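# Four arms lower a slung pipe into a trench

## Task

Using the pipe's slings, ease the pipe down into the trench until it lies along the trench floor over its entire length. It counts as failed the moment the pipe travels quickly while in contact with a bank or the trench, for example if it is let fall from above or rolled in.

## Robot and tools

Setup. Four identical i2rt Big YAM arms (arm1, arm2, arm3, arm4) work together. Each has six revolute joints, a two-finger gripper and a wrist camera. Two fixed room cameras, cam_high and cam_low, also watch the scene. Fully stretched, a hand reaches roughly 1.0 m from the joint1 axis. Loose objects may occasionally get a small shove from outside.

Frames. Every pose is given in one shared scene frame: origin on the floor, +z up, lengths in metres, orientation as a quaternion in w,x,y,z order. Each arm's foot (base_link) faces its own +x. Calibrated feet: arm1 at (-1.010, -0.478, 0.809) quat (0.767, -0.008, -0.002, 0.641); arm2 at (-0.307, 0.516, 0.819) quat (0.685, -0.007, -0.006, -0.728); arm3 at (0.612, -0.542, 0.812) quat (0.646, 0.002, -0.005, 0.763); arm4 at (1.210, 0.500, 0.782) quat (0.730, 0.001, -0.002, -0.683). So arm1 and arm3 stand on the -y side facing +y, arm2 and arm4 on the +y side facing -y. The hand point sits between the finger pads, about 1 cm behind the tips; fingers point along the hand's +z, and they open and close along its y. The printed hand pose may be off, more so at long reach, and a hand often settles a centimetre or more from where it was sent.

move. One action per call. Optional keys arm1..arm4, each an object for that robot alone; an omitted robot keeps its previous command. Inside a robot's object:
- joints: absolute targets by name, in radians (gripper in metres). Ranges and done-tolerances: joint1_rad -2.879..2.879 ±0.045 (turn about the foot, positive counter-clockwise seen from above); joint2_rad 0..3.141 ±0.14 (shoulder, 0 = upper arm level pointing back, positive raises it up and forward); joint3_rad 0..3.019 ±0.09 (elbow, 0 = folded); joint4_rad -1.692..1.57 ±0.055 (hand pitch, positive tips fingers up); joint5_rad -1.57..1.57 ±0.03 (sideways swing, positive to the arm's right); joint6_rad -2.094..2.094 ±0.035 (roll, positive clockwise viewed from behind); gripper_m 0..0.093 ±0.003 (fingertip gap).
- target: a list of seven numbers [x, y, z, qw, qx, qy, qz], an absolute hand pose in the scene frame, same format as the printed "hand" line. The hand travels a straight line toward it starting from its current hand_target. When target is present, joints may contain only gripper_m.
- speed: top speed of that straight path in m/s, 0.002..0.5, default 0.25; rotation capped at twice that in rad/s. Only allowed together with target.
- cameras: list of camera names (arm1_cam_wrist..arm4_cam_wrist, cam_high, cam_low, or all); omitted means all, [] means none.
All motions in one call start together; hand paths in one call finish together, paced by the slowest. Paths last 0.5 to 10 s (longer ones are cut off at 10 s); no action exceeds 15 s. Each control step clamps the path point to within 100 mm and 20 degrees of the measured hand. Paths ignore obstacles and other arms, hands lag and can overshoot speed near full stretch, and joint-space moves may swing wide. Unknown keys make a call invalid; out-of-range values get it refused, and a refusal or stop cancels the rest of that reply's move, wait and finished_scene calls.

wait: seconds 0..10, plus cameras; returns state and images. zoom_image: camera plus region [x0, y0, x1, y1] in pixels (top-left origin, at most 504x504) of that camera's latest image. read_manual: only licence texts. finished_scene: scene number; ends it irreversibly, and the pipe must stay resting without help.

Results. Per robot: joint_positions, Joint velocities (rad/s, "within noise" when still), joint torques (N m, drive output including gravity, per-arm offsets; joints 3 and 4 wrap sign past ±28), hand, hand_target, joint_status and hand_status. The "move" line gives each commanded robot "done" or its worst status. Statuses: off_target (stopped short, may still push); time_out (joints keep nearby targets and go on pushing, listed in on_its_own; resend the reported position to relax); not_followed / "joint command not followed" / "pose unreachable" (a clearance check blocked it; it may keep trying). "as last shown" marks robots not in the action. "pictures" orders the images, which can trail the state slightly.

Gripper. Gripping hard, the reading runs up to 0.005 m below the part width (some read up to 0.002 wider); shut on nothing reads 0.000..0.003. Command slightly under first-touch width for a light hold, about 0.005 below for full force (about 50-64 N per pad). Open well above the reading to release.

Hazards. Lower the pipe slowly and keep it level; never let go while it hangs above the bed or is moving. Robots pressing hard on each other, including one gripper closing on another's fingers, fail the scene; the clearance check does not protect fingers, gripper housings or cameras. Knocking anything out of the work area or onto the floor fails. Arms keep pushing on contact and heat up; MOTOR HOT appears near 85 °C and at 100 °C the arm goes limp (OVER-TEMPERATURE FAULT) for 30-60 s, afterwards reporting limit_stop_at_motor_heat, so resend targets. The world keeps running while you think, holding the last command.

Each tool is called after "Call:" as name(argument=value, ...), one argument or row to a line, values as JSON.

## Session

Call:
move(
  arm1={"target": [-0.650, -0.501, 0.61, 0, 0.7071, -0.7071, 0], "speed": 0.3},
  arm2={"target": [-0.697, 0.301, 0.62, 0, 0.7071, 0.7071, 0], "speed": 0.3},
  arm3={"joints": {"joint1_rad": -1.668, "joint2_rad": 2.06, "joint3_rad": 0.60, "joint4_rad": -0.11, "joint5_rad": 0.0, "joint6_rad": -1.503}},
  arm4={"target": [0.875, 0.29, 0.62, 0, 0.7071, 0.7071, 0], "speed": 0.3},
  cameras=["arm1_cam_wrist", "arm2_cam_wrist", "arm3_cam_wrist", "arm4_cam_wrist", "cam_low"],
)

Scene clock: 3.60 s.
Joint torques (N m): arm1=[0.56 -14.04 2.69 0.92 0.01 -0.11] | arm2=[-1.32 -18.2 5.85 -0.24 -0.09 0.25] | arm3=[1.26 -14.39 1.22 0.4 -0.26 -0.07] | arm4=[0.97 -14.62 4.08 0.49 0.11 0.07]
Heat: arm1: hottest joint2_rad 31 °C; arm2: hottest joint3_rad 30 °C; arm3: hottest joint2_rad 29 °C; arm4: hottest joint3_rad 29 °C.
move: arm1 done; arm2 off_target; arm3 done; arm4 off_target
Joint velocities: within noise
arm1.joint_positions: joint1_rad=-1.463 joint2_rad=+2.122 joint3_rad=+0.764 joint4_rad=-0.239 joint5_rad=-0.011 joint6_rad=-1.622 gripper_m=+0.09396
arm1.joint_status: not commanded
arm1.hand: x=-0.6562 y=-0.5033 z=+0.6122 quat_wxyz=(+0.003, +0.701, -0.714, -0.005) (m; scene frame)
arm1.hand_target: x=-0.6502 y=-0.5010 z=+0.6100 quat_wxyz=(+0.000, +0.707, -0.707, +0.000) (m; scene frame)
arm1.hand_status: done (0.007 m and 1.3 deg from the pose sent, 0.805 m and 55.0 deg at the start; a joint's target at an end of its range on 5 of 108 steps)
arm2.joint_positions: joint1_rad=-0.996 joint2_rad=+2.218 joint3_rad=+1.002 joint4_rad=-0.407 joint5_rad=+0.012 joint6_rad=-1.075 gripper_m=+0.09396
arm2.joint_status: not commanded
arm2.hand: x=-0.6784 y=+0.3064 z=+0.6118 quat_wxyz=(-0.007, -0.701, -0.713, -0.020) (m; scene frame)
arm2.hand_target: x=-0.6968 y=+0.3012 z=+0.6203 quat_wxyz=(+0.000, -0.707, -0.707, +0.000) (m; scene frame)
arm2.hand_status: off_target (0.021 m and 2.6 deg from the pose sent, 0.864 m and 70.3 deg at the start)
arm3.joint_positions: joint1_rad=-1.669 joint2_rad=+2.060 joint3_rad=+0.597 joint4_rad=-0.120 joint5_rad=+0.001 joint6_rad=-1.496 gripper_m=+0.09397
arm3.joint_status: all done
arm3.hand: x=+0.9096 y=-0.5212 z=+0.6202 quat_wxyz=(+0.000, +0.704, -0.710, -0.006) (m; scene frame)
arm3.hand_target: x=+0.9140 y=-0.5205 z=+0.6204 quat_wxyz=(-0.005, +0.707, -0.707, -0.002) (m; scene frame)
arm3.hand_status: not commanded
arm4.joint_positions: joint1_rad=-1.084 joint2_rad=+2.048 joint3_rad=+0.828 joint4_rad=-0.393 joint5_rad=+0.002 joint6_rad=-1.002 gripper_m=+0.09396
arm4.joint_status: not commanded
arm4.hand: x=+0.8892 y=+0.3021 z=+0.6123 quat_wxyz=(-0.006, -0.712, -0.701, -0.022) (m; scene frame)
arm4.hand_target: x=+0.8753 y=+0.2901 z=+0.6204 quat_wxyz=(+0.000, -0.707, -0.707, +0.000) (m; scene frame)
arm4.hand_status: off_target (0.020 m and 2.7 deg from the pose sent, 0.871 m and 75.3 deg at the start)
pictures: arm1_cam_wrist, arm2_cam_wrist, arm3_cam_wrist, arm4_cam_wrist, cam_low

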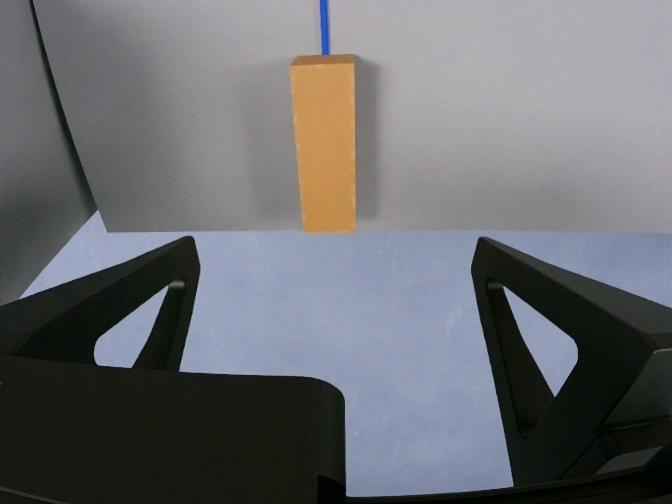

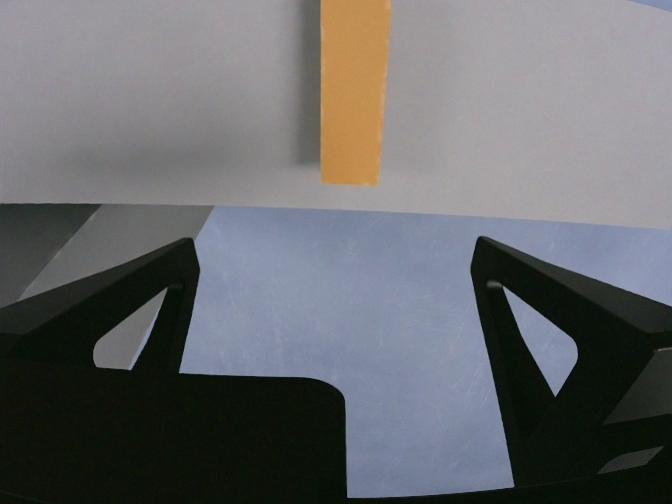

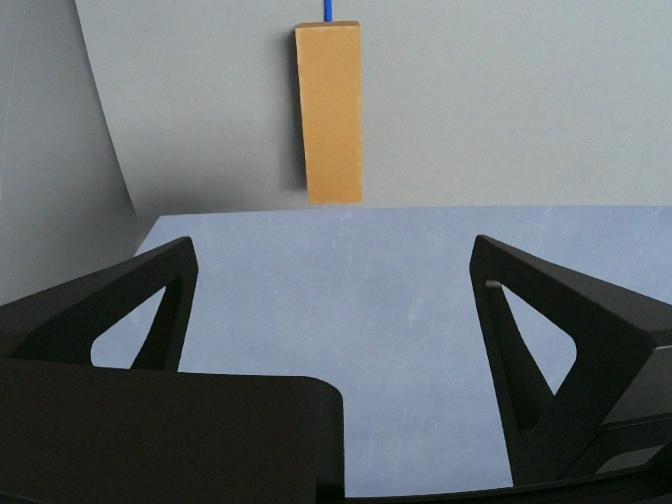

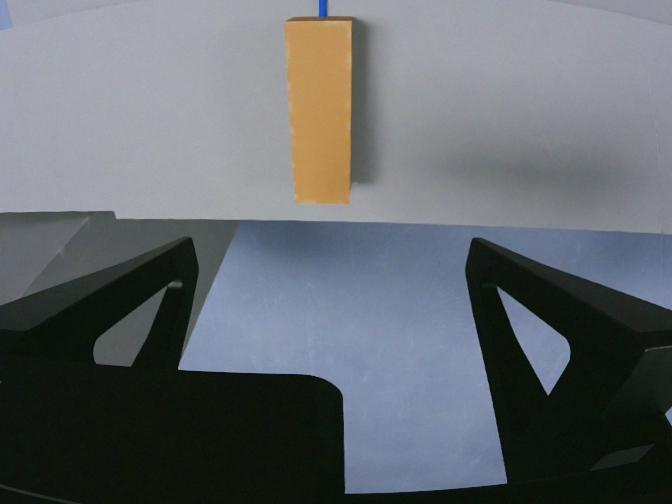

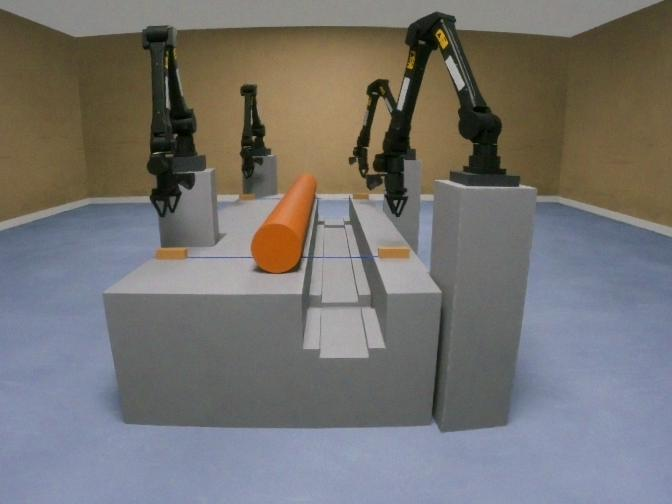

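Call:
move(
  arm1={"target": [-0.666, -0.521, 0.468, 0, 0.7071, -0.7071, 0], "speed": 0.17},
  arm2={"target": [-0.698, 0.283, 0.475, 0, 0.7071, 0.7071, 0], "speed": 0.17},
  arm3={"target": [0.907, -0.519, 0.473, 0, 0.7071, -0.7071, 0], "speed": 0.17},
  arm4={"target": [0.892, 0.292, 0.477, 0, 0.7071, 0.7071, 0], "speed": 0.17},
  cameras=["arm1_cam_wrist", "arm2_cam_wrist", "arm3_cam_wrist", "arm4_cam_wrist"],
)

Call:
move(
  arm1={"joints": {"gripper_m": 0.02}},
  arm2={"joints": {"gripper_m": 0.02}},
  arm3={"joints": {"gripper_m": 0.02}},
  arm4={"joints": {"gripper_m": 0.02}},
  cameras=["cam_low"],
)

Scene clock: 12.20 s.
Joint torques (N m): arm1=[-0.44 -14.74 -0.05 0.9 -0.02 -0.08] | arm2=[0.38 -18.96 3.6 0.03 -0.12 0.2] | arm3=[1.9 -16.56 -1.36 0.36 -0.08 0.02] | arm4=[1.08 -15.21 1.07 0.65 0.1 0.27]
Heat: arm1: hottest joint2_rad 31 °C; arm2: hottest joint2_rad 30 °C; arm3: hottest joint2_rad 30 °C; arm4: hottest joint3_rad 29 °C.
move: arm1 done; arm2 off_target; arm3 done; arm4 off_target
Joint velocities: within noise
arm1.joint_positions: joint1_rad=-1.504 joint2_rad=+2.544 joint3_rad=+0.908 joint4_rad=+0.053 joint5_rad=-0.010 joint6_rad=-1.680 gripper_m=+0.09396
arm1.joint_status: not commanded
arm1.hand: x=-0.6626 y=-0.5185 z=+0.4743 quat_wxyz=(-0.002, +0.706, -0.708, +0.000) (m; scene frame)
arm1.hand_target: x=-0.6660 y=-0.5210 z=+0.4681 quat_wxyz=(+0.000, +0.707, -0.707, +0.000) (m; scene frame)
arm1.hand_status: done (0.008 m and 0.2 deg from the pose sent, 0.146 m and 1.3 deg at the start)
arm2.joint_positions: joint1_rad=-0.988 joint2_rad=+2.592 joint3_rad=+1.199 joint4_rad=-0.220 joint5_rad=+0.012 joint6_rad=-1.045 gripper_m=+0.09396
arm2.joint_status: not commanded
arm2.hand: x=-0.6884 y=+0.2944 z=+0.4728 quat_wxyz=(-0.005, -0.709, -0.705, -0.015) (m; scene frame)
arm2.hand_target: x=-0.6980 y=+0.2830 z=+0.4753 quat_wxyz=(+0.000, -0.707, -0.707, +0.000) (m; scene frame)
arm2.hand_status: off_target (0.015 m and 1.8 deg from the pose sent, 0.140 m and 2.6 deg at the start)
arm3.joint_positions: joint1_rad=-1.669 joint2_rad=+2.565 joint3_rad=+0.782 joint4_rad=+0.201 joint5_rad=+0.006 joint6_rad=-1.496 gripper_m=+0.09397
arm3.joint_status: not commanded
arm3.hand: x=+0.9052 y=-0.5210 z=+0.4737 quat_wxyz=(+0.002, +0.704, -0.710, -0.004) (m; scene frame)
arm3.hand_target: x=+0.9070 y=-0.5190 z=+0.4730 quat_wxyz=(+0.000, +0.707, -0.707, +0.000) (m; scene frame)
arm3.hand_status: done (0.003 m and 0.7 deg from the pose sent, 0.147 m and 0.8 deg at the start)
arm4.joint_positions: joint1_rad=-1.069 joint2_rad=+2.449 joint3_rad=+0.926 joint4_rad=-0.076 joint5_rad=+0.002 joint6_rad=-1.002 gripper_m=+0.09396
arm4.joint_status: not commanded
arm4.hand: x=+0.9006 y=+0.3018 z=+0.4737 quat_wxyz=(-0.005, -0.707, -0.707, -0.015) (m; scene frame)
arm4.hand_target: x=+0.8922 y=+0.2921 z=+0.4771 quat_wxyz=(+0.000, -0.707, -0.707, +0.000) (m; scene frame)
arm4.hand_status: off_target (0.013 m and 1.8 deg from the pose sent, 0.136 m and 2.7 deg at the start)
pictures: arm1_cam_wrist, arm2_cam_wrist, arm3_cam_wrist, arm4_cam_wrist

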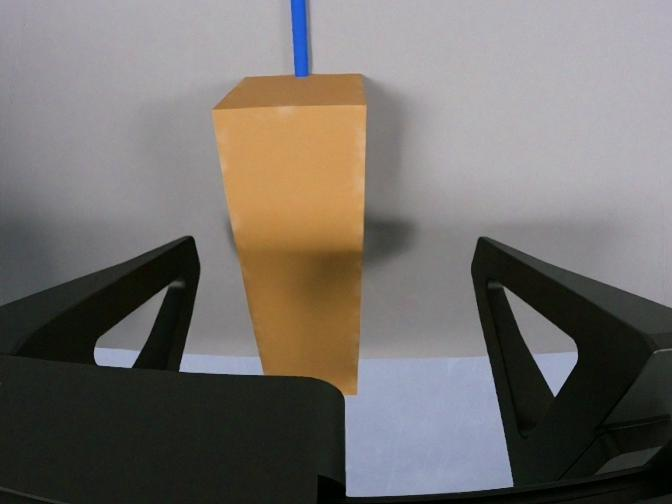

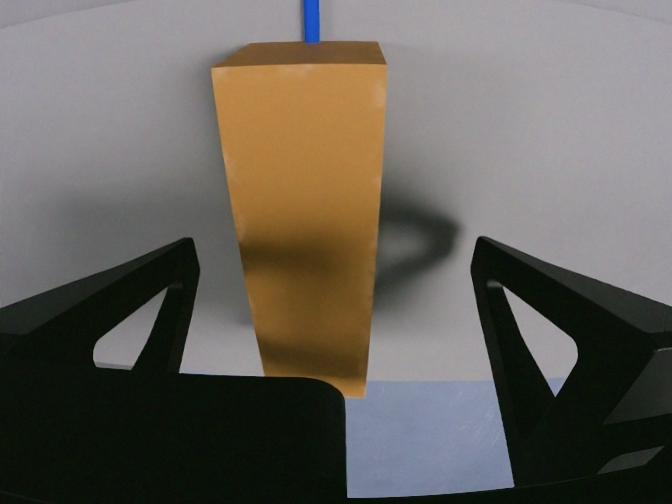

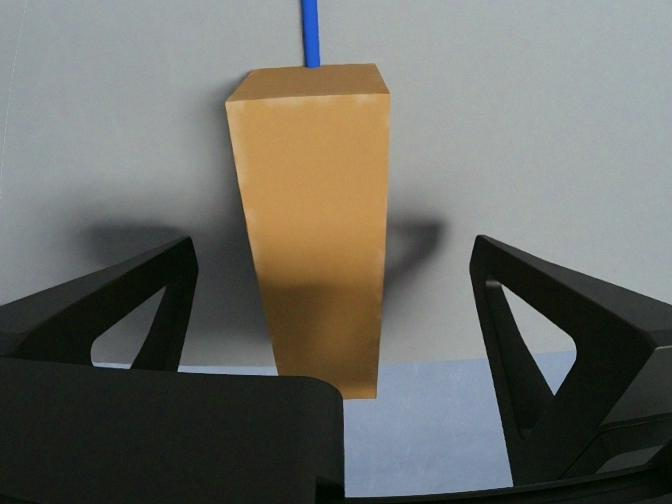

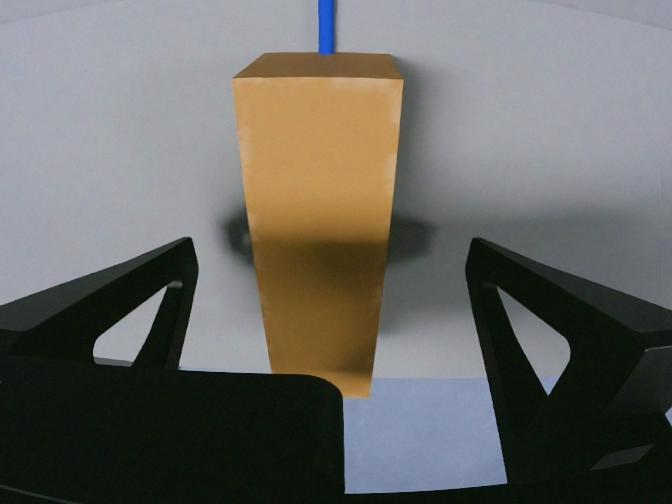

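Scene clock: 12.87 s.
Joint torques (N m): arm1=[-0.79 -14.86 -0.18 0.88 0.03 -0.1] | arm2=[0.26 -18.96 3.36 -0.01 -0.11 0.2] | arm3=[1.9 -16.44 -1.36 0.34 -0.08 0.02] | arm4=[0.97 -15.27 1.06 0.65 0.08 0.26]
Heat: arm1: hottest joint2_rad 31 °C; arm2: hottest joint2_rad 30 °C; arm3: hottest joint2_rad 30 °C; arm4: hottest joint3_rad 29 °C.
move: arm1 off_target; arm2 off_target; arm3 off_target; arm4 off_target
Joint velocities: within noise
arm1.joint_positions: joint1_rad=-1.504 joint2_rad=+2.544 joint3_rad=+0.908 joint4_rad=+0.054 joint5_rad=-0.010 joint6_rad=-1.680 gripper_m=+0.03383
arm1.joint_status: gripper_m off_target (ended at +0.03386, target +0.02000)
arm1.hand: x=-0.6624 y=-0.5185 z=+0.4743 quat_wxyz=(-0.002, +0.706, -0.708, +0.001) (m; scene frame)
arm1.hand_target: x=-0.6660 y=-0.5210 z=+0.4681 quat_wxyz=(+0.000, +0.707, -0.707, +0.000) (m; scene frame)
arm1.hand_status: not commanded
arm2.joint_positions: joint1_rad=-0.987 joint2_rad=+2.592 joint3_rad=+1.201 joint4_rad=-0.219 joint5_rad=+0.012 joint6_rad=-1.044 gripper_m=+0.03446
arm2.joint_status: gripper_m off_target (ended at +0.03449, target +0.02000)
arm2.hand: x=-0.6893 y=+0.2933 z=+0.4729 quat_wxyz=(-0.004, -0.708, -0.706, -0.014) (m; scene frame)
arm2.hand_target: x=-0.6978 y=+0.2830 z=+0.4753 quat_wxyz=(+0.000, -0.707, -0.707, +0.000) (m; scene frame)
arm2.hand_status: not commanded
arm3.joint_positions: joint1_rad=-1.669 joint2_rad=+2.565 joint3_rad=+0.782 joint4_rad=+0.202 joint5_rad=+0.006 joint6_rad=-1.497 gripper_m=+0.03460
arm3.joint_status: gripper_m off_target (ended at +0.03464, target +0.02000)
arm3.hand: x=+0.9054 y=-0.5210 z=+0.4737 quat_wxyz=(+0.002, +0.705, -0.710, -0.004) (m; scene frame)
arm3.hand_target: x=+0.9071 y=-0.5191 z=+0.4730 quat_wxyz=(+0.000, +0.707, -0.707, +0.000) (m; scene frame)
arm3.hand_status: not commanded
arm4.joint_positions: joint1_rad=-1.068 joint2_rad=+2.449 joint3_rad=+0.927 joint4_rad=-0.076 joint5_rad=+0.003 joint6_rad=-1.002 gripper_m=+0.03470
arm4.joint_status: gripper_m off_target (ended at +0.03473, target +0.02000)
arm4.hand: x=+0.8998 y=+0.3011 z=+0.4739 quat_wxyz=(-0.004, -0.707, -0.707, -0.014) (m; scene frame)
arm4.hand_target: x=+0.8920 y=+0.2920 z=+0.4772 quat_wxyz=(+0.000, -0.707, -0.707, +0.000) (m; scene frame)
arm4.hand_status: not commanded
pictures: cam_low

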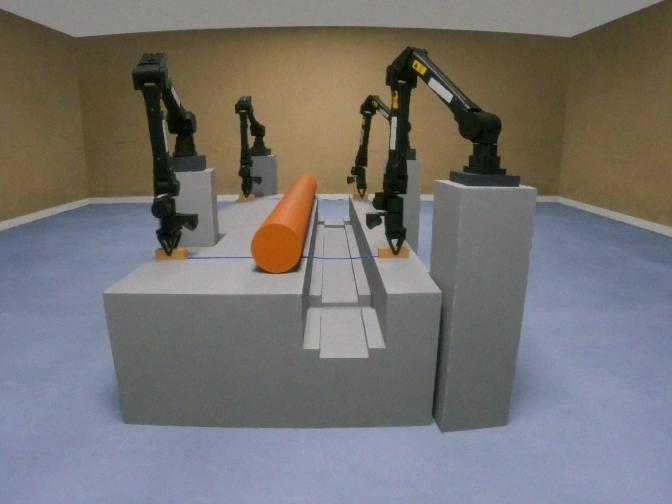

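Call:
move(
  arm1={"target": [-0.660, -0.274, 0.769, 0, 0.7071, -0.7071, 0], "speed": 0.22},
  arm2={"target": [-0.690, 0.017, 0.780, 0, 0.7071, 0.7071, 0], "speed": 0.22},
  arm3={"target": [0.910, -0.262, 0.769, 0, 0.7071, -0.7071, 0], "speed": 0.22},
  arm4={"target": [0.888, 0.026, 0.786, 0, 0.7071, 0.7071, 0], "speed": 0.22},
  cameras=["cam_low"],
)

Call:
zoom_image(
  camera="cam_low",
  region=[200, 140, 370, 290],
)

Call:
move(
  arm1={"target": [-0.650, -0.254, 0.845, -0.025, 0.7067, -0.7067, -0.025], "speed": 0.07},
  arm2={"target": [-0.692, 0.002, 0.856, 0.037, 0.706, 0.706, -0.037], "speed": 0.07},
  arm3={"target": [0.918, -0.242, 0.843, -0.025, 0.7067, -0.7067, -0.025], "speed": 0.07},
  arm4={"target": [0.883, 0.008, 0.866, 0.037, 0.706, 0.706, -0.037], "speed": 0.07},
  cameras=["cam_low"],
)

Call:
zoom_image(
  camera="cam_low",
  region=[200, 140, 370, 290],
)

Scene clock: 20.50 s.
Joint torques (N m): arm1=[-0.62 -14.68 7.53 0.21 -0.08 0.09] | arm2=[-0.21 -24.53 13.08 -0.96 -0.28 0.19] | arm3=[1.26 -17.2 6.82 -0.4 -0.24 0.1] | arm4=[0.62 -20.6 10.5 -0.32 -0.06 0.3]
Heat: arm1: hottest joint2_rad 31 °C; arm2: hottest joint2_rad 31 °C; arm3: hottest joint2_rad 31 °C; arm4: hottest joint3_rad 30 °C.
move: arm1 off_target; arm2 off_target; arm3 off_target; arm4 off_target
Joint velocities: within noise
arm1.joint_positions: joint1_rad=-0.869 joint2_rad=+1.755 joint3_rad=+0.869 joint4_rad=-0.712 joint5_rad=-0.015 joint6_rad=-1.056 gripper_m=+0.03383
arm1.joint_status: not commanded
arm1.hand: x=-0.6704 y=-0.2803 z=+0.7605 quat_wxyz=(+0.009, +0.710, -0.704, -0.003) (m; scene frame)
arm1.hand_target: x=-0.6602 y=-0.2741 z=+0.7691 quat_wxyz=(+0.000, +0.707, -0.707, +0.000) (m; scene frame)
arm1.hand_status: off_target (0.015 m and 1.2 deg from the pose sent, 0.383 m and 0.2 deg at the start)
arm2.joint_positions: joint1_rad=-0.595 joint2_rad=+2.233 joint3_rad=+1.621 joint4_rad=-1.036 joint5_rad=+0.013 joint6_rad=-0.659 gripper_m=+0.03446
arm2.joint_status: not commanded
arm2.hand: x=-0.6765 y=+0.0399 z=+0.7512 quat_wxyz=(+0.006, -0.706, -0.708, -0.031) (m; scene frame)
arm2.hand_target: x=-0.6890 y=+0.0182 z=+0.7807 quat_wxyz=(+0.000, -0.707, -0.707, +0.000) (m; scene frame)
arm2.hand_status: off_target (0.039 m and 3.6 deg from the pose sent, 0.413 m and 1.7 deg at the start)
arm3.joint_positions: joint1_rad=-0.979 joint2_rad=+1.776 joint3_rad=+0.881 joint4_rad=-0.711 joint5_rad=+0.006 joint6_rad=-0.821 gripper_m=+0.03460
arm3.joint_status: not commanded
arm3.hand: x=+0.9008 y=-0.2713 z=+0.7590 quat_wxyz=(+0.013, +0.710, -0.705, +0.000) (m; scene frame)
arm3.hand_target: x=+0.9099 y=-0.2621 z=+0.7691 quat_wxyz=(+0.000, +0.707, -0.707, +0.000) (m; scene frame)
arm3.hand_status: off_target (0.016 m and 1.6 deg from the pose sent, 0.393 m and 0.6 deg at the start)
arm4.joint_positions: joint1_rad=-0.664 joint2_rad=+2.030 joint3_rad=+1.416 joint4_rad=-1.023 joint5_rad=+0.007 joint6_rad=-0.607 gripper_m=+0.03470
arm4.joint_status: not commanded
arm4.hand: x=+0.9006 y=+0.0493 z=+0.7560 quat_wxyz=(+0.007, -0.704, -0.710, -0.033) (m; scene frame)
arm4.hand_target: x=+0.8889 y=+0.0273 z=+0.7865 quat_wxyz=(+0.000, -0.707, -0.707, +0.000) (m; scene frame)
arm4.hand_status: off_target (0.040 m and 3.9 deg from the pose sent, 0.416 m and 1.7 deg at the start)
pictures: cam_low

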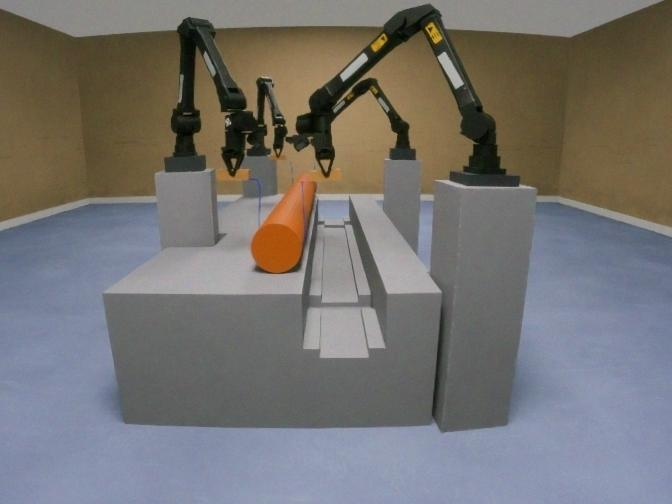

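Scaled by 2.965.

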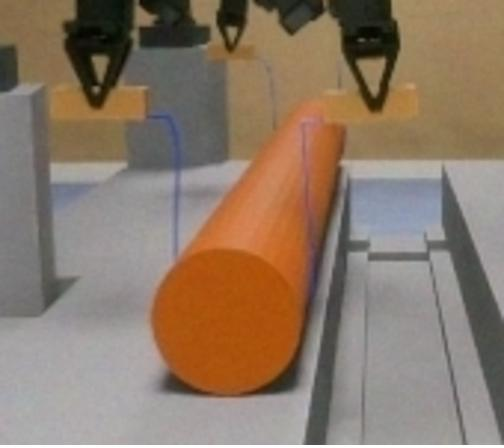

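Scene clock: 22.17 s.
Joint torques (N m): arm1=[0.38 -18.55 11.41 -0.51 -0.54 -0.01] | arm2=[-0.62 -29.8 14.68 -0.88 -0.82 0.11] | arm3=[1.38 -23 10.51 -0.58 -0.84 0] | arm4=[0.21 -25.7 13.85 -0.36 -0.53 0.18]
Heat: arm1: hottest joint2_rad 32 °C; arm2: hottest joint2_rad 31 °C; arm3: hottest joint2_rad 31 °C; arm4: hottest joint3_rad 30 °C.
move: arm1 off_target; arm2 off_target; arm3 off_target; arm4 off_target
Joint velocities: arm1=[within noise] | arm2=[-0.005 -0.015 -0.051 -0.017 -0.022 -0.007 0] | arm3=[within noise] | arm4=[within noise]
arm1.joint_positions: joint1_rad=-0.869 joint2_rad=+1.683 joint3_rad=+0.910 joint4_rad=-0.881 joint5_rad=-0.067 joint6_rad=-1.045 gripper_m=+0.03383
arm1.joint_status: not commanded
arm1.hand: x=-0.6827 y=-0.2765 z=+0.7994 quat_wxyz=(+0.030, +0.704, -0.708, -0.035) (m; scene frame)
arm1.hand_target: x=-0.6525 y=-0.2556 z=+0.8448 quat_wxyz=(-0.025, +0.707, -0.707, -0.025) (m; scene frame)
arm1.hand_status: off_target (0.060 m and 6.4 deg from the pose sent, 0.091 m and 4.7 deg at the start)
arm2.joint_positions: joint1_rad=-0.595 joint2_rad=+2.178 joint3_rad=+1.621 joint4_rad=-1.085 joint5_rad=-0.039 joint6_rad=-0.654 gripper_m=+0.03446
arm2.joint_status: not commanded
arm2.hand: x=-0.6684 y=+0.0363 z=+0.7837 quat_wxyz=(-0.020, -0.708, -0.705, -0.032) (m; scene frame)
arm2.hand_target: x=-0.6889 y=+0.0062 z=+0.8562 quat_wxyz=(-0.037, -0.706, -0.706, +0.037) (m; scene frame)
arm2.hand_status: off_target (0.083 m and 8.1 deg from the pose sent, 0.112 m and 9.2 deg at the start)
arm3.joint_positions: joint1_rad=-0.979 joint2_rad=+1.706 joint3_rad=+0.912 joint4_rad=-0.867 joint5_rad=-0.032 joint6_rad=-0.811 gripper_m=+0.03460
arm3.joint_status: not commanded
arm3.hand: x=+0.8889 y=-0.2738 z=+0.7947 quat_wxyz=(+0.040, +0.705, -0.708, -0.020) (m; scene frame)
arm3.hand_target: x=+0.9158 y=-0.2444 z=+0.8431 quat_wxyz=(-0.025, +0.707, -0.706, -0.025) (m; scene frame)
arm3.hand_status: off_target (0.065 m and 7.5 deg from the pose sent, 0.091 m and 5.3 deg at the start)
arm4.joint_positions: joint1_rad=-0.664 joint2_rad=+1.979 joint3_rad=+1.425 joint4_rad=-1.099 joint5_rad=-0.040 joint6_rad=-0.603 gripper_m=+0.03470
arm4.joint_status: not commanded
arm4.hand: x=+0.9113 y=+0.0509 z=+0.7868 quat_wxyz=(-0.014, -0.705, -0.707, -0.045) (m; scene frame)
arm4.hand_target: x=+0.8871 y=+0.0145 z=+0.8668 quat_wxyz=(-0.037, -0.706, -0.707, +0.037) (m; scene frame)
arm4.hand_status: off_target (0.094 m and 9.8 deg from the pose sent, 0.119 m and 9.5 deg at the start)
pictures: cam_low

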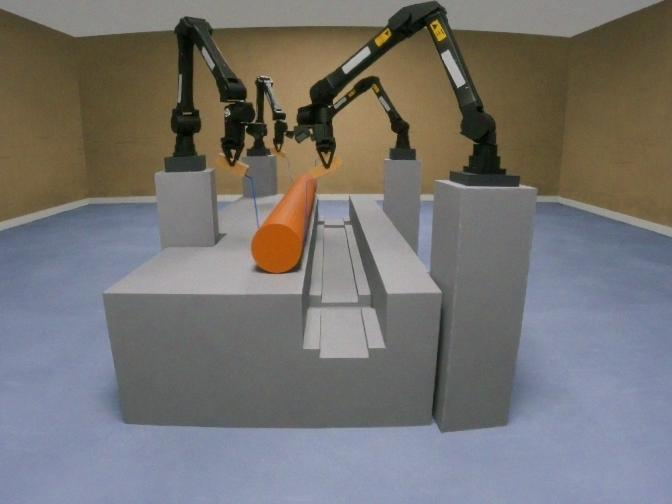

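Scaled by 2.965.

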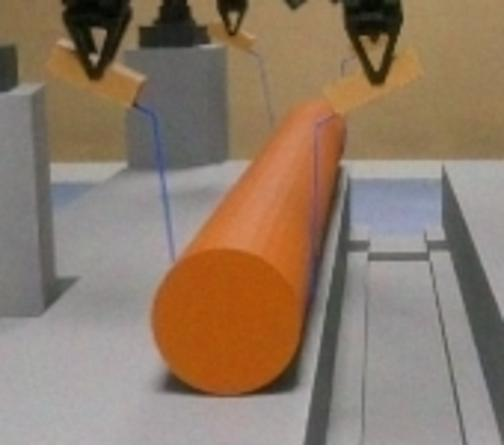

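Call:
move(
  arm1={"target": [-0.644, -0.248, 0.885, -0.025, 0.7067, -0.7067, -0.025], "speed": 0.06},
  arm2={"joints": {"joint2_rad": 2.0, "joint4_rad": -1.23}},
  arm3={"target": [0.926, -0.236, 0.884, -0.025, 0.7067, -0.7067, -0.025], "speed": 0.06},
  arm4={"joints": {"joint2_rad": 1.83, "joint4_rad": -1.23}},
  cameras=["cam_low"],
)

Call:
move(
  arm1={"target": [-0.640, -0.242, 0.922, -0.025, 0.7067, -0.7067, -0.025], "speed": 0.06},
  arm2={"joints": {"joint2_rad": 1.925, "joint4_rad": -1.28}},
  arm3={"target": [0.930, -0.230, 0.922, -0.025, 0.7067, -0.7067, -0.025], "speed": 0.06},
  arm4={"joints": {"joint2_rad": 1.74, "joint4_rad": -1.28}},
  cameras=["cam_low"],
)

Call:
zoom_image(
  camera="cam_low",
  region=[200, 140, 370, 290],
)

Scene clock: 29.63 s.
Joint torques (N m): arm1=[-0.44 -21.66 12.6 -1.26 -0.31 -0.08] | arm2=[-0.44 -32.85 14.87 -2.28 -0.73 0.02] | arm3=[1.08 -25.64 11.62 -1.63 -0.71 -0.07] | arm4=[0.21 -27.22 13.93 -1.65 -0.41 0.1]
Heat: arm1: hottest joint2_rad 32 °C; arm2: hottest joint3_rad 34 °C; arm3: hottest joint2_rad 31 °C; arm4: hottest joint3_rad 31 °C.
move: arm1 off_target; arm2 done; arm3 off_target; arm4 done
Joint velocities: within noise
arm1.joint_positions: joint1_rad=-0.860 joint2_rad=+1.667 joint3_rad=+0.963 joint4_rad=-0.968 joint5_rad=-0.070 joint6_rad=-1.034 gripper_m=+0.03383
arm1.joint_status: not commanded
arm1.hand: x=-0.6786 y=-0.2690 z=+0.8210 quat_wxyz=(+0.039, +0.703, -0.709, -0.038) (m; scene frame)
arm1.hand_target: x=-0.6478 y=-0.2503 z=+0.8829 quat_wxyz=(-0.025, +0.707, -0.707, -0.025) (m; scene frame)
arm1.hand_status: off_target (0.076 m and 7.5 deg from the pose sent, 0.098 m and 6.4 deg at the start)
arm2.joint_positions: joint1_rad=-0.595 joint2_rad=+2.122 joint3_rad=+1.621 joint4_rad=-1.186 joint5_rad=-0.042 joint6_rad=-0.647 gripper_m=+0.03446
arm2.joint_status: all done
arm2.hand: x=-0.6584 y=+0.0490 z=+0.8178 quat_wxyz=(-0.018, -0.710, -0.702, -0.054) (m; scene frame)
arm2.hand_target: x=-0.6727 y=+0.0280 z=+0.9117 quat_wxyz=(-0.034, -0.707, -0.707, +0.017) (m; scene frame)
arm2.hand_status: not commanded
arm3.joint_positions: joint1_rad=-0.979 joint2_rad=+1.695 joint3_rad=+0.973 joint4_rad=-0.957 joint5_rad=-0.035 joint6_rad=-0.807 gripper_m=+0.03460
arm3.joint_status: not commanded
arm3.hand: x=+0.8964 y=-0.2664 z=+0.8167 quat_wxyz=(+0.049, +0.703, -0.709, -0.021) (m; scene frame)
arm3.hand_target: x=+0.9227 y=-0.2393 z=+0.8819 quat_wxyz=(-0.025, +0.707, -0.706, -0.025) (m; scene frame)
arm3.hand_status: off_target (0.080 m and 8.5 deg from the pose sent, 0.104 m and 7.5 deg at the start)
arm4.joint_positions: joint1_rad=-0.664 joint2_rad=+1.940 joint3_rad=+1.425 joint4_rad=-1.186 joint5_rad=-0.043 joint6_rad=-0.596 gripper_m=+0.03470
arm4.joint_status: all done
arm4.hand: x=+0.9209 y=+0.0644 z=+0.8093 quat_wxyz=(-0.011, -0.707, -0.704, -0.068) (m; scene frame)
arm4.hand_target: x=+0.9025 y=+0.0372 z=+0.8983 quat_wxyz=(-0.032, -0.707, -0.707, +0.009) (m; scene frame)
arm4.hand_status: not commanded
pictures: cam_low

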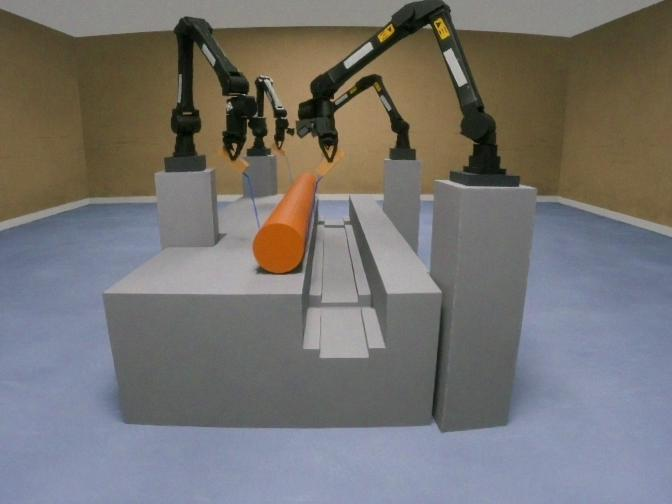

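Scene clock: 31.03 s.
Joint torques (N m): arm1=[-0.56 -21.3 14.01 -1.28 -0.3 -0.07] | arm2=[-0.56 -32.67 15.12 -2.15 -0.7 0.01] | arm3=[1.38 -26.11 12.82 -1.61 -0.66 -0.06] | arm4=[0.26 -26.93 14.37 -1.37 -0.42 0.07]
Heat: arm1: hottest joint2_rad 33 °C; arm2: hottest joint2_rad 34 °C; arm3: hottest joint2_rad 31 °C; arm4: hottest joint3_rad 31 °C.
move: arm1 off_target; arm2 done; arm3 off_target; arm4 done
Joint velocities: within noise
arm1.joint_positions: joint1_rad=-0.855 joint2_rad=+1.638 joint3_rad=+1.021 joint4_rad=-1.069 joint5_rad=-0.070 joint6_rad=-1.028 gripper_m=+0.03383
arm1.joint_status: not commanded
arm1.hand: x=-0.6749 y=-0.2638 z=+0.8505 quat_wxyz=(+0.046, +0.702, -0.709, -0.040) (m; scene frame)
arm1.hand_target: x=-0.6448 y=-0.2449 z=+0.9198 quat_wxyz=(-0.025, +0.707, -0.707, -0.024) (m; scene frame)
arm1.hand_status: off_target (0.082 m and 8.3 deg from the pose sent, 0.111 m and 7.5 deg at the start)
arm2.joint_positions: joint1_rad=-0.595 joint2_rad=+2.049 joint3_rad=+1.621 joint4_rad=-1.240 joint5_rad=-0.042 joint6_rad=-0.645 gripper_m=+0.03446
arm2.joint_status: all done
arm2.hand: x=-0.6555 y=+0.0533 z=+0.8602 quat_wxyz=(-0.020, -0.711, -0.702, -0.045) (m; scene frame)
arm2.hand_target: x=-0.6663 y=+0.0370 z=+0.9547 quat_wxyz=(-0.036, -0.706, -0.707, +0.029) (m; scene frame)
arm2.hand_status: not commanded
arm3.joint_positions: joint1_rad=-0.979 joint2_rad=+1.665 joint3_rad=+1.034 joint4_rad=-1.063 joint5_rad=-0.036 joint6_rad=-0.804 gripper_m=+0.03460
arm3.joint_status: not commanded
arm3.hand: x=+0.9013 y=-0.2616 z=+0.8474 quat_wxyz=(+0.056, +0.702, -0.710, -0.022) (m; scene frame)
arm3.hand_target: x=+0.9259 y=-0.2342 z=+0.9198 quat_wxyz=(-0.025, +0.707, -0.706, -0.025) (m; scene frame)
arm3.hand_status: off_target (0.086 m and 9.4 deg from the pose sent, 0.116 m and 8.5 deg at the start)
arm4.joint_positions: joint1_rad=-0.664 joint2_rad=+1.852 joint3_rad=+1.425 joint4_rad=-1.241 joint5_rad=-0.043 joint6_rad=-0.593 gripper_m=+0.03470
arm4.joint_status: all done
arm4.hand: x=+0.9244 y=+0.0699 z=+0.8543 quat_wxyz=(-0.014, -0.709, -0.704, -0.053) (m; scene frame)
arm4.hand_target: x=+0.9097 y=+0.0480 z=+0.9451 quat_wxyz=(-0.035, -0.706, -0.707, +0.028) (m; scene frame)
arm4.hand_status: not commanded
pictures: cam_low

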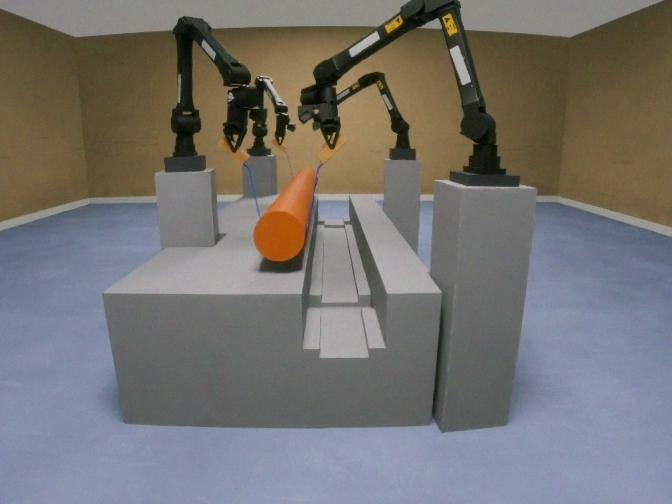

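Scaled by 2.965.

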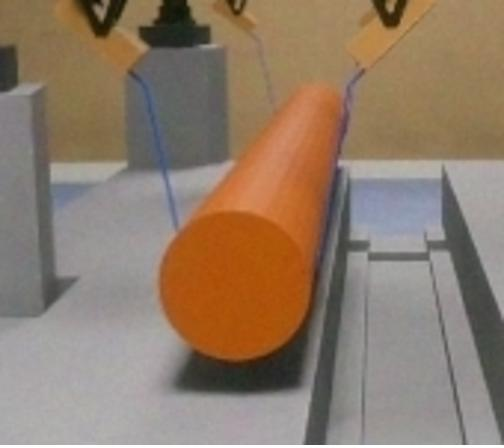

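Call:
move(
  arm1={"target": [-0.645, -0.12, 0.945, -0.0523, 0.7052, -0.7052, -0.0523], "speed": 0.12},
  arm2={"target": [-0.687, 0.13, 0.965, 0.0523, 0.7052, 0.7052, -0.0523], "speed": 0.12},
  arm3={"target": [0.924, -0.12, 0.945, -0.0523, 0.7052, -0.7052, -0.0523], "speed": 0.12},
  arm4={"target": [0.889, 0.135, 0.965, 0.0523, 0.7052, 0.7052, -0.0523], "speed": 0.12},
  cameras=["cam_low"],
)

Call:
move(
  arm1={"target": [-0.645, -0.006, 0.948, -0.0523, 0.7052, -0.7052, -0.0523], "speed": 0.12},
  arm2={"target": [-0.691, 0.232, 0.935, 0.0523, 0.7052, 0.7052, -0.0523], "speed": 0.12},
  arm3={"target": [0.924, -0.007, 0.948, -0.0523, 0.7052, -0.7052, -0.0523], "speed": 0.12},
  arm4={"target": [0.887, 0.233, 0.945, 0.0523, 0.7052, 0.7052, -0.0523], "speed": 0.12},
  cameras=["cam_low"],
)

Call:
zoom_image(
  camera="cam_low",
  region=[240, 130, 410, 370],
)

Scene clock: 38.53 s.
Joint torques (N m): arm1=[-1.26 -20.48 16.05 -0.69 -0.62 -0.04] | arm2=[-1.32 -29.33 13.42 -0.83 -0.86 -0.1] | arm3=[1.2 -26.99 14.45 -0.72 -0.69 -0.03] | arm4=[-0.32 -25.05 11.17 -0.09 -0.51 -0.13]
Heat: arm1: hottest joint3_rad 37 °C; arm2: hottest joint2_rad 37 °C; arm3: hottest joint2_rad 32 °C; arm4: hottest joint3_rad 33 °C.
move: arm1 off_target; arm2 off_target; arm3 off_target; arm4 off_target
Joint velocities: within noise
arm1.joint_positions: joint1_rad=-0.655 joint2_rad=+1.713 joint3_rad=+1.202 joint4_rad=-1.112 joint5_rad=-0.114 joint6_rad=-0.833 gripper_m=+0.03383
arm1.joint_status: not commanded
arm1.hand: x=-0.6814 y=-0.1517 z=+0.8751 quat_wxyz=(+0.021, +0.705, -0.707, -0.050) (m; scene frame)
arm1.hand_target: x=-0.6503 y=-0.1251 z=+0.9456 quat_wxyz=(-0.053, +0.705, -0.705, -0.052) (m; scene frame)
arm1.hand_status: off_target (0.085 m and 8.5 deg from the pose sent, 0.175 m and 11.4 deg at the start)
arm2.joint_positions: joint1_rad=-0.733 joint2_rad=+1.863 joint3_rad=+1.390 joint4_rad=-1.173 joint5_rad=-0.078 joint6_rad=-0.780 gripper_m=+0.03446
arm2.joint_status: not commanded
arm2.hand: x=-0.6670 y=+0.1452 z=+0.8817 quat_wxyz=(-0.045, -0.712, -0.700, -0.031) (m; scene frame)
arm2.hand_target: x=-0.6834 y=+0.1333 z=+0.9621 quat_wxyz=(-0.051, -0.705, -0.706, +0.052) (m; scene frame)
arm2.hand_status: off_target (0.087 m and 9.6 deg from the pose sent, 0.134 m and 11.7 deg at the start; pose on its path clipped on 16 of 59 steps)
arm3.joint_positions: joint1_rad=-0.827 joint2_rad=+1.765 joint3_rad=+1.245 joint4_rad=-1.109 joint5_rad=-0.077 joint6_rad=-0.656 gripper_m=+0.03460
arm3.joint_status: not commanded
arm3.hand: x=+0.8961 y=-0.1576 z=+0.8706 quat_wxyz=(+0.029, +0.704, -0.709, -0.037) (m; scene frame)
arm3.hand_target: x=+0.9196 y=-0.1259 z=+0.9453 quat_wxyz=(-0.053, +0.705, -0.705, -0.052) (m; scene frame)
arm3.hand_status: off_target (0.088 m and 9.5 deg from the pose sent, 0.174 m and 13.0 deg at the start)
arm4.joint_positions: joint1_rad=-0.808 joint2_rad=+1.673 joint3_rad=+1.271 joint4_rad=-1.228 joint5_rad=-0.081 joint6_rad=-0.724 gripper_m=+0.03470
arm4.joint_status: not commanded
arm4.hand: x=+0.9050 y=+0.1481 z=+0.8873 quat_wxyz=(-0.041, -0.713, -0.699, -0.033) (m; scene frame)
arm4.hand_target: x=+0.8922 y=+0.1384 z=+0.9619 quat_wxyz=(-0.051, -0.705, -0.705, +0.052) (m; scene frame)
arm4.hand_status: off_target (0.080 m and 9.9 deg from the pose sent, 0.133 m and 12.8 deg at the start)
pictures: cam_low

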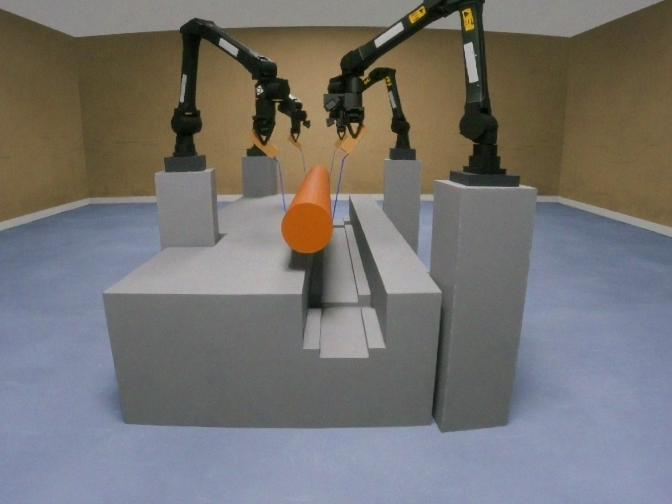

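Scene clock: 40.53 s.
Joint torques (N m): arm1=[-0.67 -26.4 16.28 -0.57 -0.61 -0.03] | arm2=[-1.44 -25.05 12.52 -0.73 -0.88 -0.08] | arm3=[1.03 -32.62 14.28 -0.7 -0.59 -0.01] | arm4=[-0.21 -20.72 11.07 -0.13 -0.58 -0.11]
Heat: arm1: hottest joint3_rad 38 °C; arm2: hottest joint2_rad 37 °C; arm3: hottest joint2_rad 32 °C; arm4: hottest joint3_rad 33 °C.
move: arm1 off_target; arm2 off_target; arm3 off_target; arm4 off_target
Joint velocities: within noise
arm1.joint_positions: joint1_rad=-0.508 joint2_rad=+1.921 joint3_rad=+1.454 joint4_rad=-1.160 joint5_rad=-0.099 joint6_rad=-0.686 gripper_m=+0.03383
arm1.joint_status: not commanded
arm1.hand: x=-0.6798 y=-0.0473 z=+0.8557 quat_wxyz=(+0.031, +0.705, -0.707, -0.038) (m; scene frame)
arm1.hand_target: x=-0.6531 y=-0.0161 z=+0.9425 quat_wxyz=(-0.053, +0.705, -0.705, -0.052) (m; scene frame)
arm1.hand_status: off_target (0.107 m and 9.7 deg from the pose sent, 0.167 m and 8.5 deg at the start; pose on its path clipped on 39 of 60 steps)
arm2.joint_positions: joint1_rad=-0.897 joint2_rad=+1.725 joint3_rad=+1.165 joint4_rad=-1.081 joint5_rad=-0.092 joint6_rad=-0.947 gripper_m=+0.03446
arm2.joint_status: not commanded
arm2.hand: x=-0.6689 y=+0.2437 z=+0.8715 quat_wxyz=(-0.057, -0.711, -0.701, -0.020) (m; scene frame)
arm2.hand_target: x=-0.6884 y=+0.2339 z=+0.9329 quat_wxyz=(-0.051, -0.705, -0.706, +0.052) (m; scene frame)
arm2.hand_status: off_target (0.068 m and 8.4 deg from the pose sent, 0.105 m and 9.6 deg at the start)
arm3.joint_positions: joint1_rad=-0.711 joint2_rad=+2.000 joint3_rad=+1.547 joint4_rad=-1.178 joint5_rad=-0.066 joint6_rad=-0.542 gripper_m=+0.03460
arm3.joint_status: not commanded
arm3.hand: x=+0.8983 y=-0.0503 z=+0.8517 quat_wxyz=(+0.033, +0.705, -0.708, -0.027) (m; scene frame)
arm3.hand_target: x=+0.9174 y=-0.0179 z=+0.9405 quat_wxyz=(-0.052, +0.705, -0.705, -0.052) (m; scene frame)
arm3.hand_status: off_target (0.109 m and 10.2 deg from the pose sent, 0.172 m and 9.5 deg at the start; pose on its path clipped on 41 of 60 steps)
arm4.joint_positions: joint1_rad=-0.979 joint2_rad=+1.514 joint3_rad=+1.061 joint4_rad=-1.181 joint5_rad=-0.096 joint6_rad=-0.896 gripper_m=+0.03470
arm4.joint_status: not commanded
arm4.hand: x=+0.9055 y=+0.2452 z=+0.8821 quat_wxyz=(-0.054, -0.713, -0.698, -0.026) (m; scene frame)
arm4.hand_target: x=+0.8898 y=+0.2351 z=+0.9428 quat_wxyz=(-0.051, -0.705, -0.705, +0.052) (m; scene frame)
arm4.hand_status: off_target (0.067 m and 9.1 deg from the pose sent, 0.104 m and 9.9 deg at the start)
pictures: cam_low

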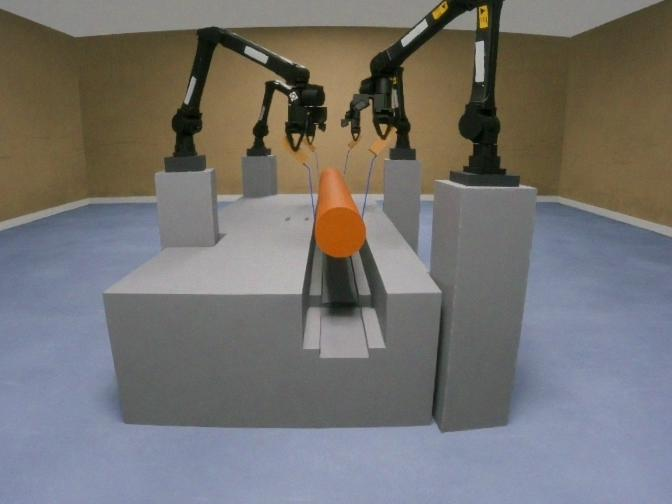

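Scaled by 2.100.

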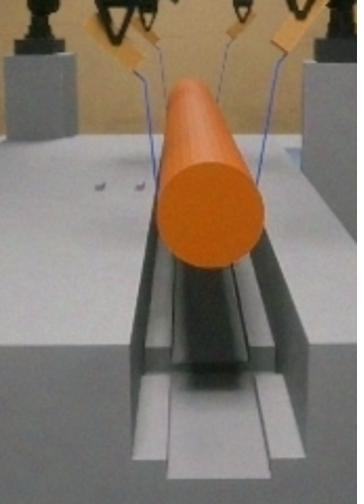

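Call:
move(
  arm1={"target": [-0.649, -0.012, 0.68, -0.0523, 0.7052, -0.7052, -0.0523], "speed": 0.12},
  arm2={"target": [-0.691, 0.218, 0.66, 0.0523, 0.7052, 0.7052, -0.0523], "speed": 0.12},
  arm3={"target": [0.917, -0.013, 0.68, -0.0523, 0.7052, -0.7052, -0.0523], "speed": 0.12},
  arm4={"target": [0.882, 0.217, 0.67, 0.0523, 0.7052, 0.7052, -0.0523], "speed": 0.12},
  cameras=["cam_low"],
)

Call:
move(
  arm1={"target": [-0.649, -0.014, 0.585, -0.0523, 0.7052, -0.7052, -0.0523], "speed": 0.05},
  arm2={"target": [-0.691, 0.219, 0.57, 0.0523, 0.7052, 0.7052, -0.0523], "speed": 0.05},
  arm3={"target": [0.917, -0.015, 0.585, -0.0523, 0.7052, -0.7052, -0.0523], "speed": 0.05},
  arm4={"target": [0.880, 0.217, 0.58, 0.0523, 0.7052, 0.7052, -0.0523], "speed": 0.05},
  cameras=["cam_low"],
)

Call:
zoom_image(
  camera="cam_low",
  region=[240, 180, 440, 370],
)

Call:
zoom_image(
  camera="cam_low",
  region=[296, 270, 396, 362],
)

Scene clock: 48.80 s.
Joint torques (N m): arm1=[-0.91 -28.86 7.43 0.28 -0.5 0.05] | arm2=[-0.15 -24.18 7.08 -0.54 -0.92 0.08] | arm3=[1.32 -34.08 6.87 0.17 -0.61 0.03] | arm4=[0.5 -21.07 5.01 0.25 -0.66 0.11]
Heat: arm1: hottest joint3_rad 40 °C; arm2: hottest joint2_rad 38 °C; arm3: hottest joint2_rad 34 °C; arm4: hottest joint3_rad 34 °C.
move: arm1 off_target; arm2 off_target; arm3 off_target; arm4 off_target
Joint velocities: within noise
arm1.joint_positions: joint1_rad=-0.507 joint2_rad=+2.292 joint3_rad=+1.345 joint4_rad=-0.626 joint5_rad=-0.100 joint6_rad=-0.682 gripper_m=+0.03383
arm1.joint_status: not commanded
arm1.hand: x=-0.6757 y=-0.0468 z=+0.6244 quat_wxyz=(+0.004, +0.706, -0.707, -0.042) (m; scene frame)
arm1.hand_target: x=-0.6505 y=-0.0141 z=+0.6796 quat_wxyz=(-0.052, +0.705, -0.705, -0.052) (m; scene frame)
arm1.hand_status: off_target (0.071 m and 6.6 deg from the pose sent, 0.182 m and 9.7 deg at the start)
arm2.joint_positions: joint1_rad=-0.897 joint2_rad=+2.210 joint3_rad=+1.028 joint4_rad=-0.421 joint5_rad=-0.092 joint6_rad=-0.945 gripper_m=+0.03447
arm2.joint_status: not commanded
arm2.hand: x=-0.6574 y=+0.2477 z=+0.6198 quat_wxyz=(-0.054, -0.711, -0.701, -0.002) (m; scene frame)
arm2.hand_target: x=-0.6894 y=+0.2193 z=+0.6598 quat_wxyz=(-0.052, -0.705, -0.705, +0.052) (m; scene frame)
arm2.hand_status: off_target (0.060 m and 6.3 deg from the pose sent, 0.214 m and 8.4 deg at the start)
arm3.joint_positions: joint1_rad=-0.711 joint2_rad=+2.351 joint3_rad=+1.418 joint4_rad=-0.651 joint5_rad=-0.065 joint6_rad=-0.539 gripper_m=+0.03461
arm3.joint_status: not commanded
arm3.hand: x=+0.8944 y=-0.0558 z=+0.6171 quat_wxyz=(+0.010, +0.704, -0.709, -0.033) (m; scene frame)
arm3.hand_target: x=+0.9153 y=-0.0156 z=+0.6795 quat_wxyz=(-0.052, +0.705, -0.705, -0.052) (m; scene frame)
arm3.hand_status: off_target (0.079 m and 7.5 deg from the pose sent, 0.177 m and 10.2 deg at the start)
arm4.joint_positions: joint1_rad=-0.975 joint2_rad=+2.011 joint3_rad=+0.855 joint4_rad=-0.432 joint5_rad=-0.095 joint6_rad=-0.896 gripper_m=+0.03470
arm4.joint_status: not commanded
arm4.hand: x=+0.9090 y=+0.2443 z=+0.6310 quat_wxyz=(-0.051, -0.711, -0.702, -0.003) (m; scene frame)
arm4.hand_target: x=+0.8832 y=+0.2180 z=+0.6689 quat_wxyz=(-0.052, -0.705, -0.706, +0.052) (m; scene frame)
arm4.hand_status: off_target (0.055 m and 6.4 deg from the pose sent, 0.215 m and 9.1 deg at the start)
pictures: cam_low

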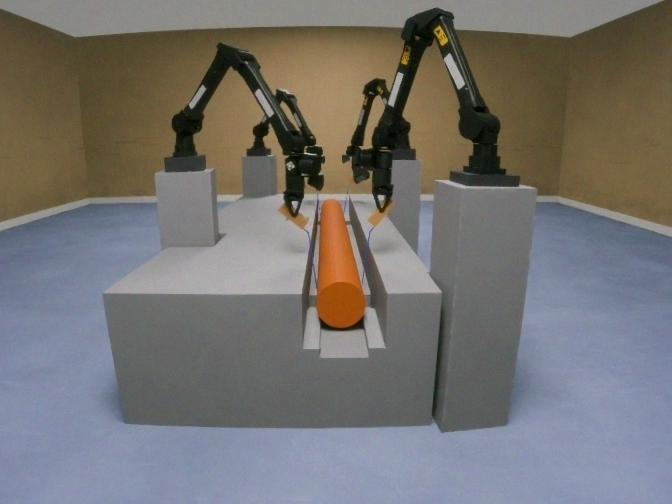

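Scene clock: 51.37 s.
Joint torques (N m): arm1=[-0.38 -19.49 7.56 1.24 -0.18 0.01] | arm2=[-0.38 -18.26 6.05 0.28 -0.35 0.06] | arm3=[1.14 -25.29 7.12 0.64 -0.38 -0.01] | arm4=[0.38 -14.62 4.59 0.85 -0.18 0.07]
Heat: arm1: hottest joint3_rad 40 °C; arm2: hottest joint3_rad 38 °C; arm3: hottest joint2_rad 34 °C; arm4: hottest joint3_rad 34 °C.
move: arm1 off_target; arm2 off_target; arm3 off_target; arm4 off_target
Joint velocities: within noise
arm1.joint_positions: joint1_rad=-0.506 joint2_rad=+2.375 joint3_rad=+1.385 joint4_rad=-0.491 joint5_rad=-0.108 joint6_rad=-0.682 gripper_m=+0.03383
arm1.joint_status: not commanded
arm1.hand: x=-0.6587 y=-0.0246 z=+0.5908 quat_wxyz=(-0.041, +0.707, -0.704, -0.050) (m; scene frame)
arm1.hand_target: x=-0.6493 y=-0.0144 z=+0.5856 quat_wxyz=(-0.052, +0.705, -0.705, -0.052) (m; scene frame)
arm1.hand_status: off_target (0.016 m and 1.3 deg from the pose sent, 0.058 m and 6.6 deg at the start)
arm2.joint_positions: joint1_rad=-0.897 joint2_rad=+2.357 joint3_rad=+1.095 joint4_rad=-0.279 joint5_rad=-0.105 joint6_rad=-0.945 gripper_m=+0.03447
arm2.joint_status: not commanded
arm2.hand: x=-0.6748 y=+0.2319 z=+0.5664 quat_wxyz=(-0.055, -0.710, -0.702, +0.030) (m; scene frame)
arm2.hand_target: x=-0.6908 y=+0.2193 z=+0.5706 quat_wxyz=(-0.052, -0.705, -0.705, +0.052) (m; scene frame)
arm2.hand_status: off_target (0.021 m and 2.6 deg from the pose sent, 0.067 m and 6.3 deg at the start)
arm3.joint_positions: joint1_rad=-0.711 joint2_rad=+2.437 joint3_rad=+1.461 joint4_rad=-0.515 joint5_rad=-0.070 joint6_rad=-0.539 gripper_m=+0.03461
arm3.joint_status: not commanded
arm3.hand: x=+0.9080 y=-0.0316 z=+0.5809 quat_wxyz=(-0.035, +0.705, -0.707, -0.046) (m; scene frame)
arm3.hand_target: x=+0.9167 y=-0.0154 z=+0.5855 quat_wxyz=(-0.052, +0.705, -0.705, -0.052) (m; scene frame)
arm3.hand_status: off_target (0.019 m and 2.1 deg from the pose sent, 0.057 m and 7.5 deg at the start)
arm4.joint_positions: joint1_rad=-0.974 joint2_rad=+2.170 joint3_rad=+0.889 joint4_rad=-0.243 joint5_rad=-0.108 joint6_rad=-0.896 gripper_m=+0.03470
arm4.joint_status: not commanded
arm4.hand: x=+0.8967 y=+0.2314 z=+0.5755 quat_wxyz=(-0.053, -0.709, -0.702, +0.029) (m; scene frame)
arm4.hand_target: x=+0.8805 y=+0.2173 z=+0.5806 quat_wxyz=(-0.052, -0.705, -0.705, +0.052) (m; scene frame)
arm4.hand_status: off_target (0.023 m and 2.7 deg from the pose sent, 0.065 m and 6.4 deg at the start)
pictures: cam_low

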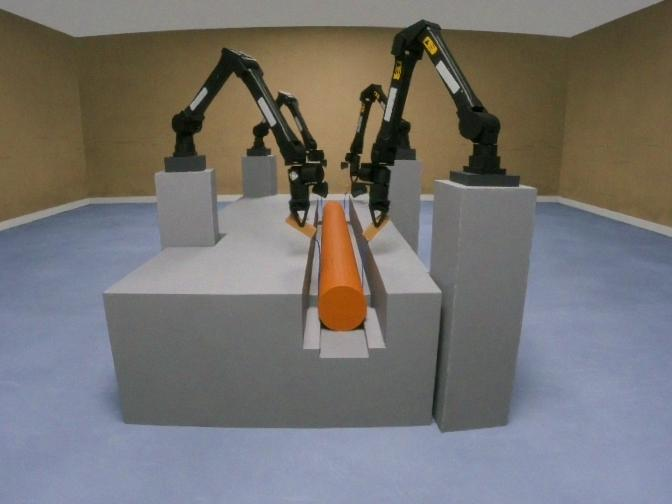

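Scaled by 2.520.

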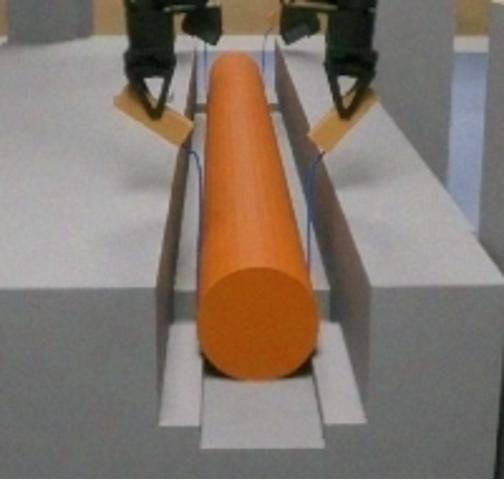

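Scaled by 5.040.

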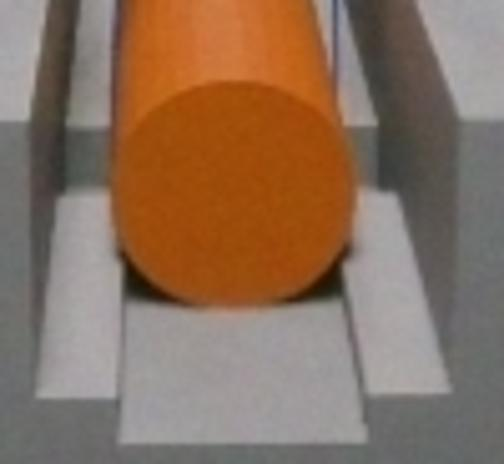

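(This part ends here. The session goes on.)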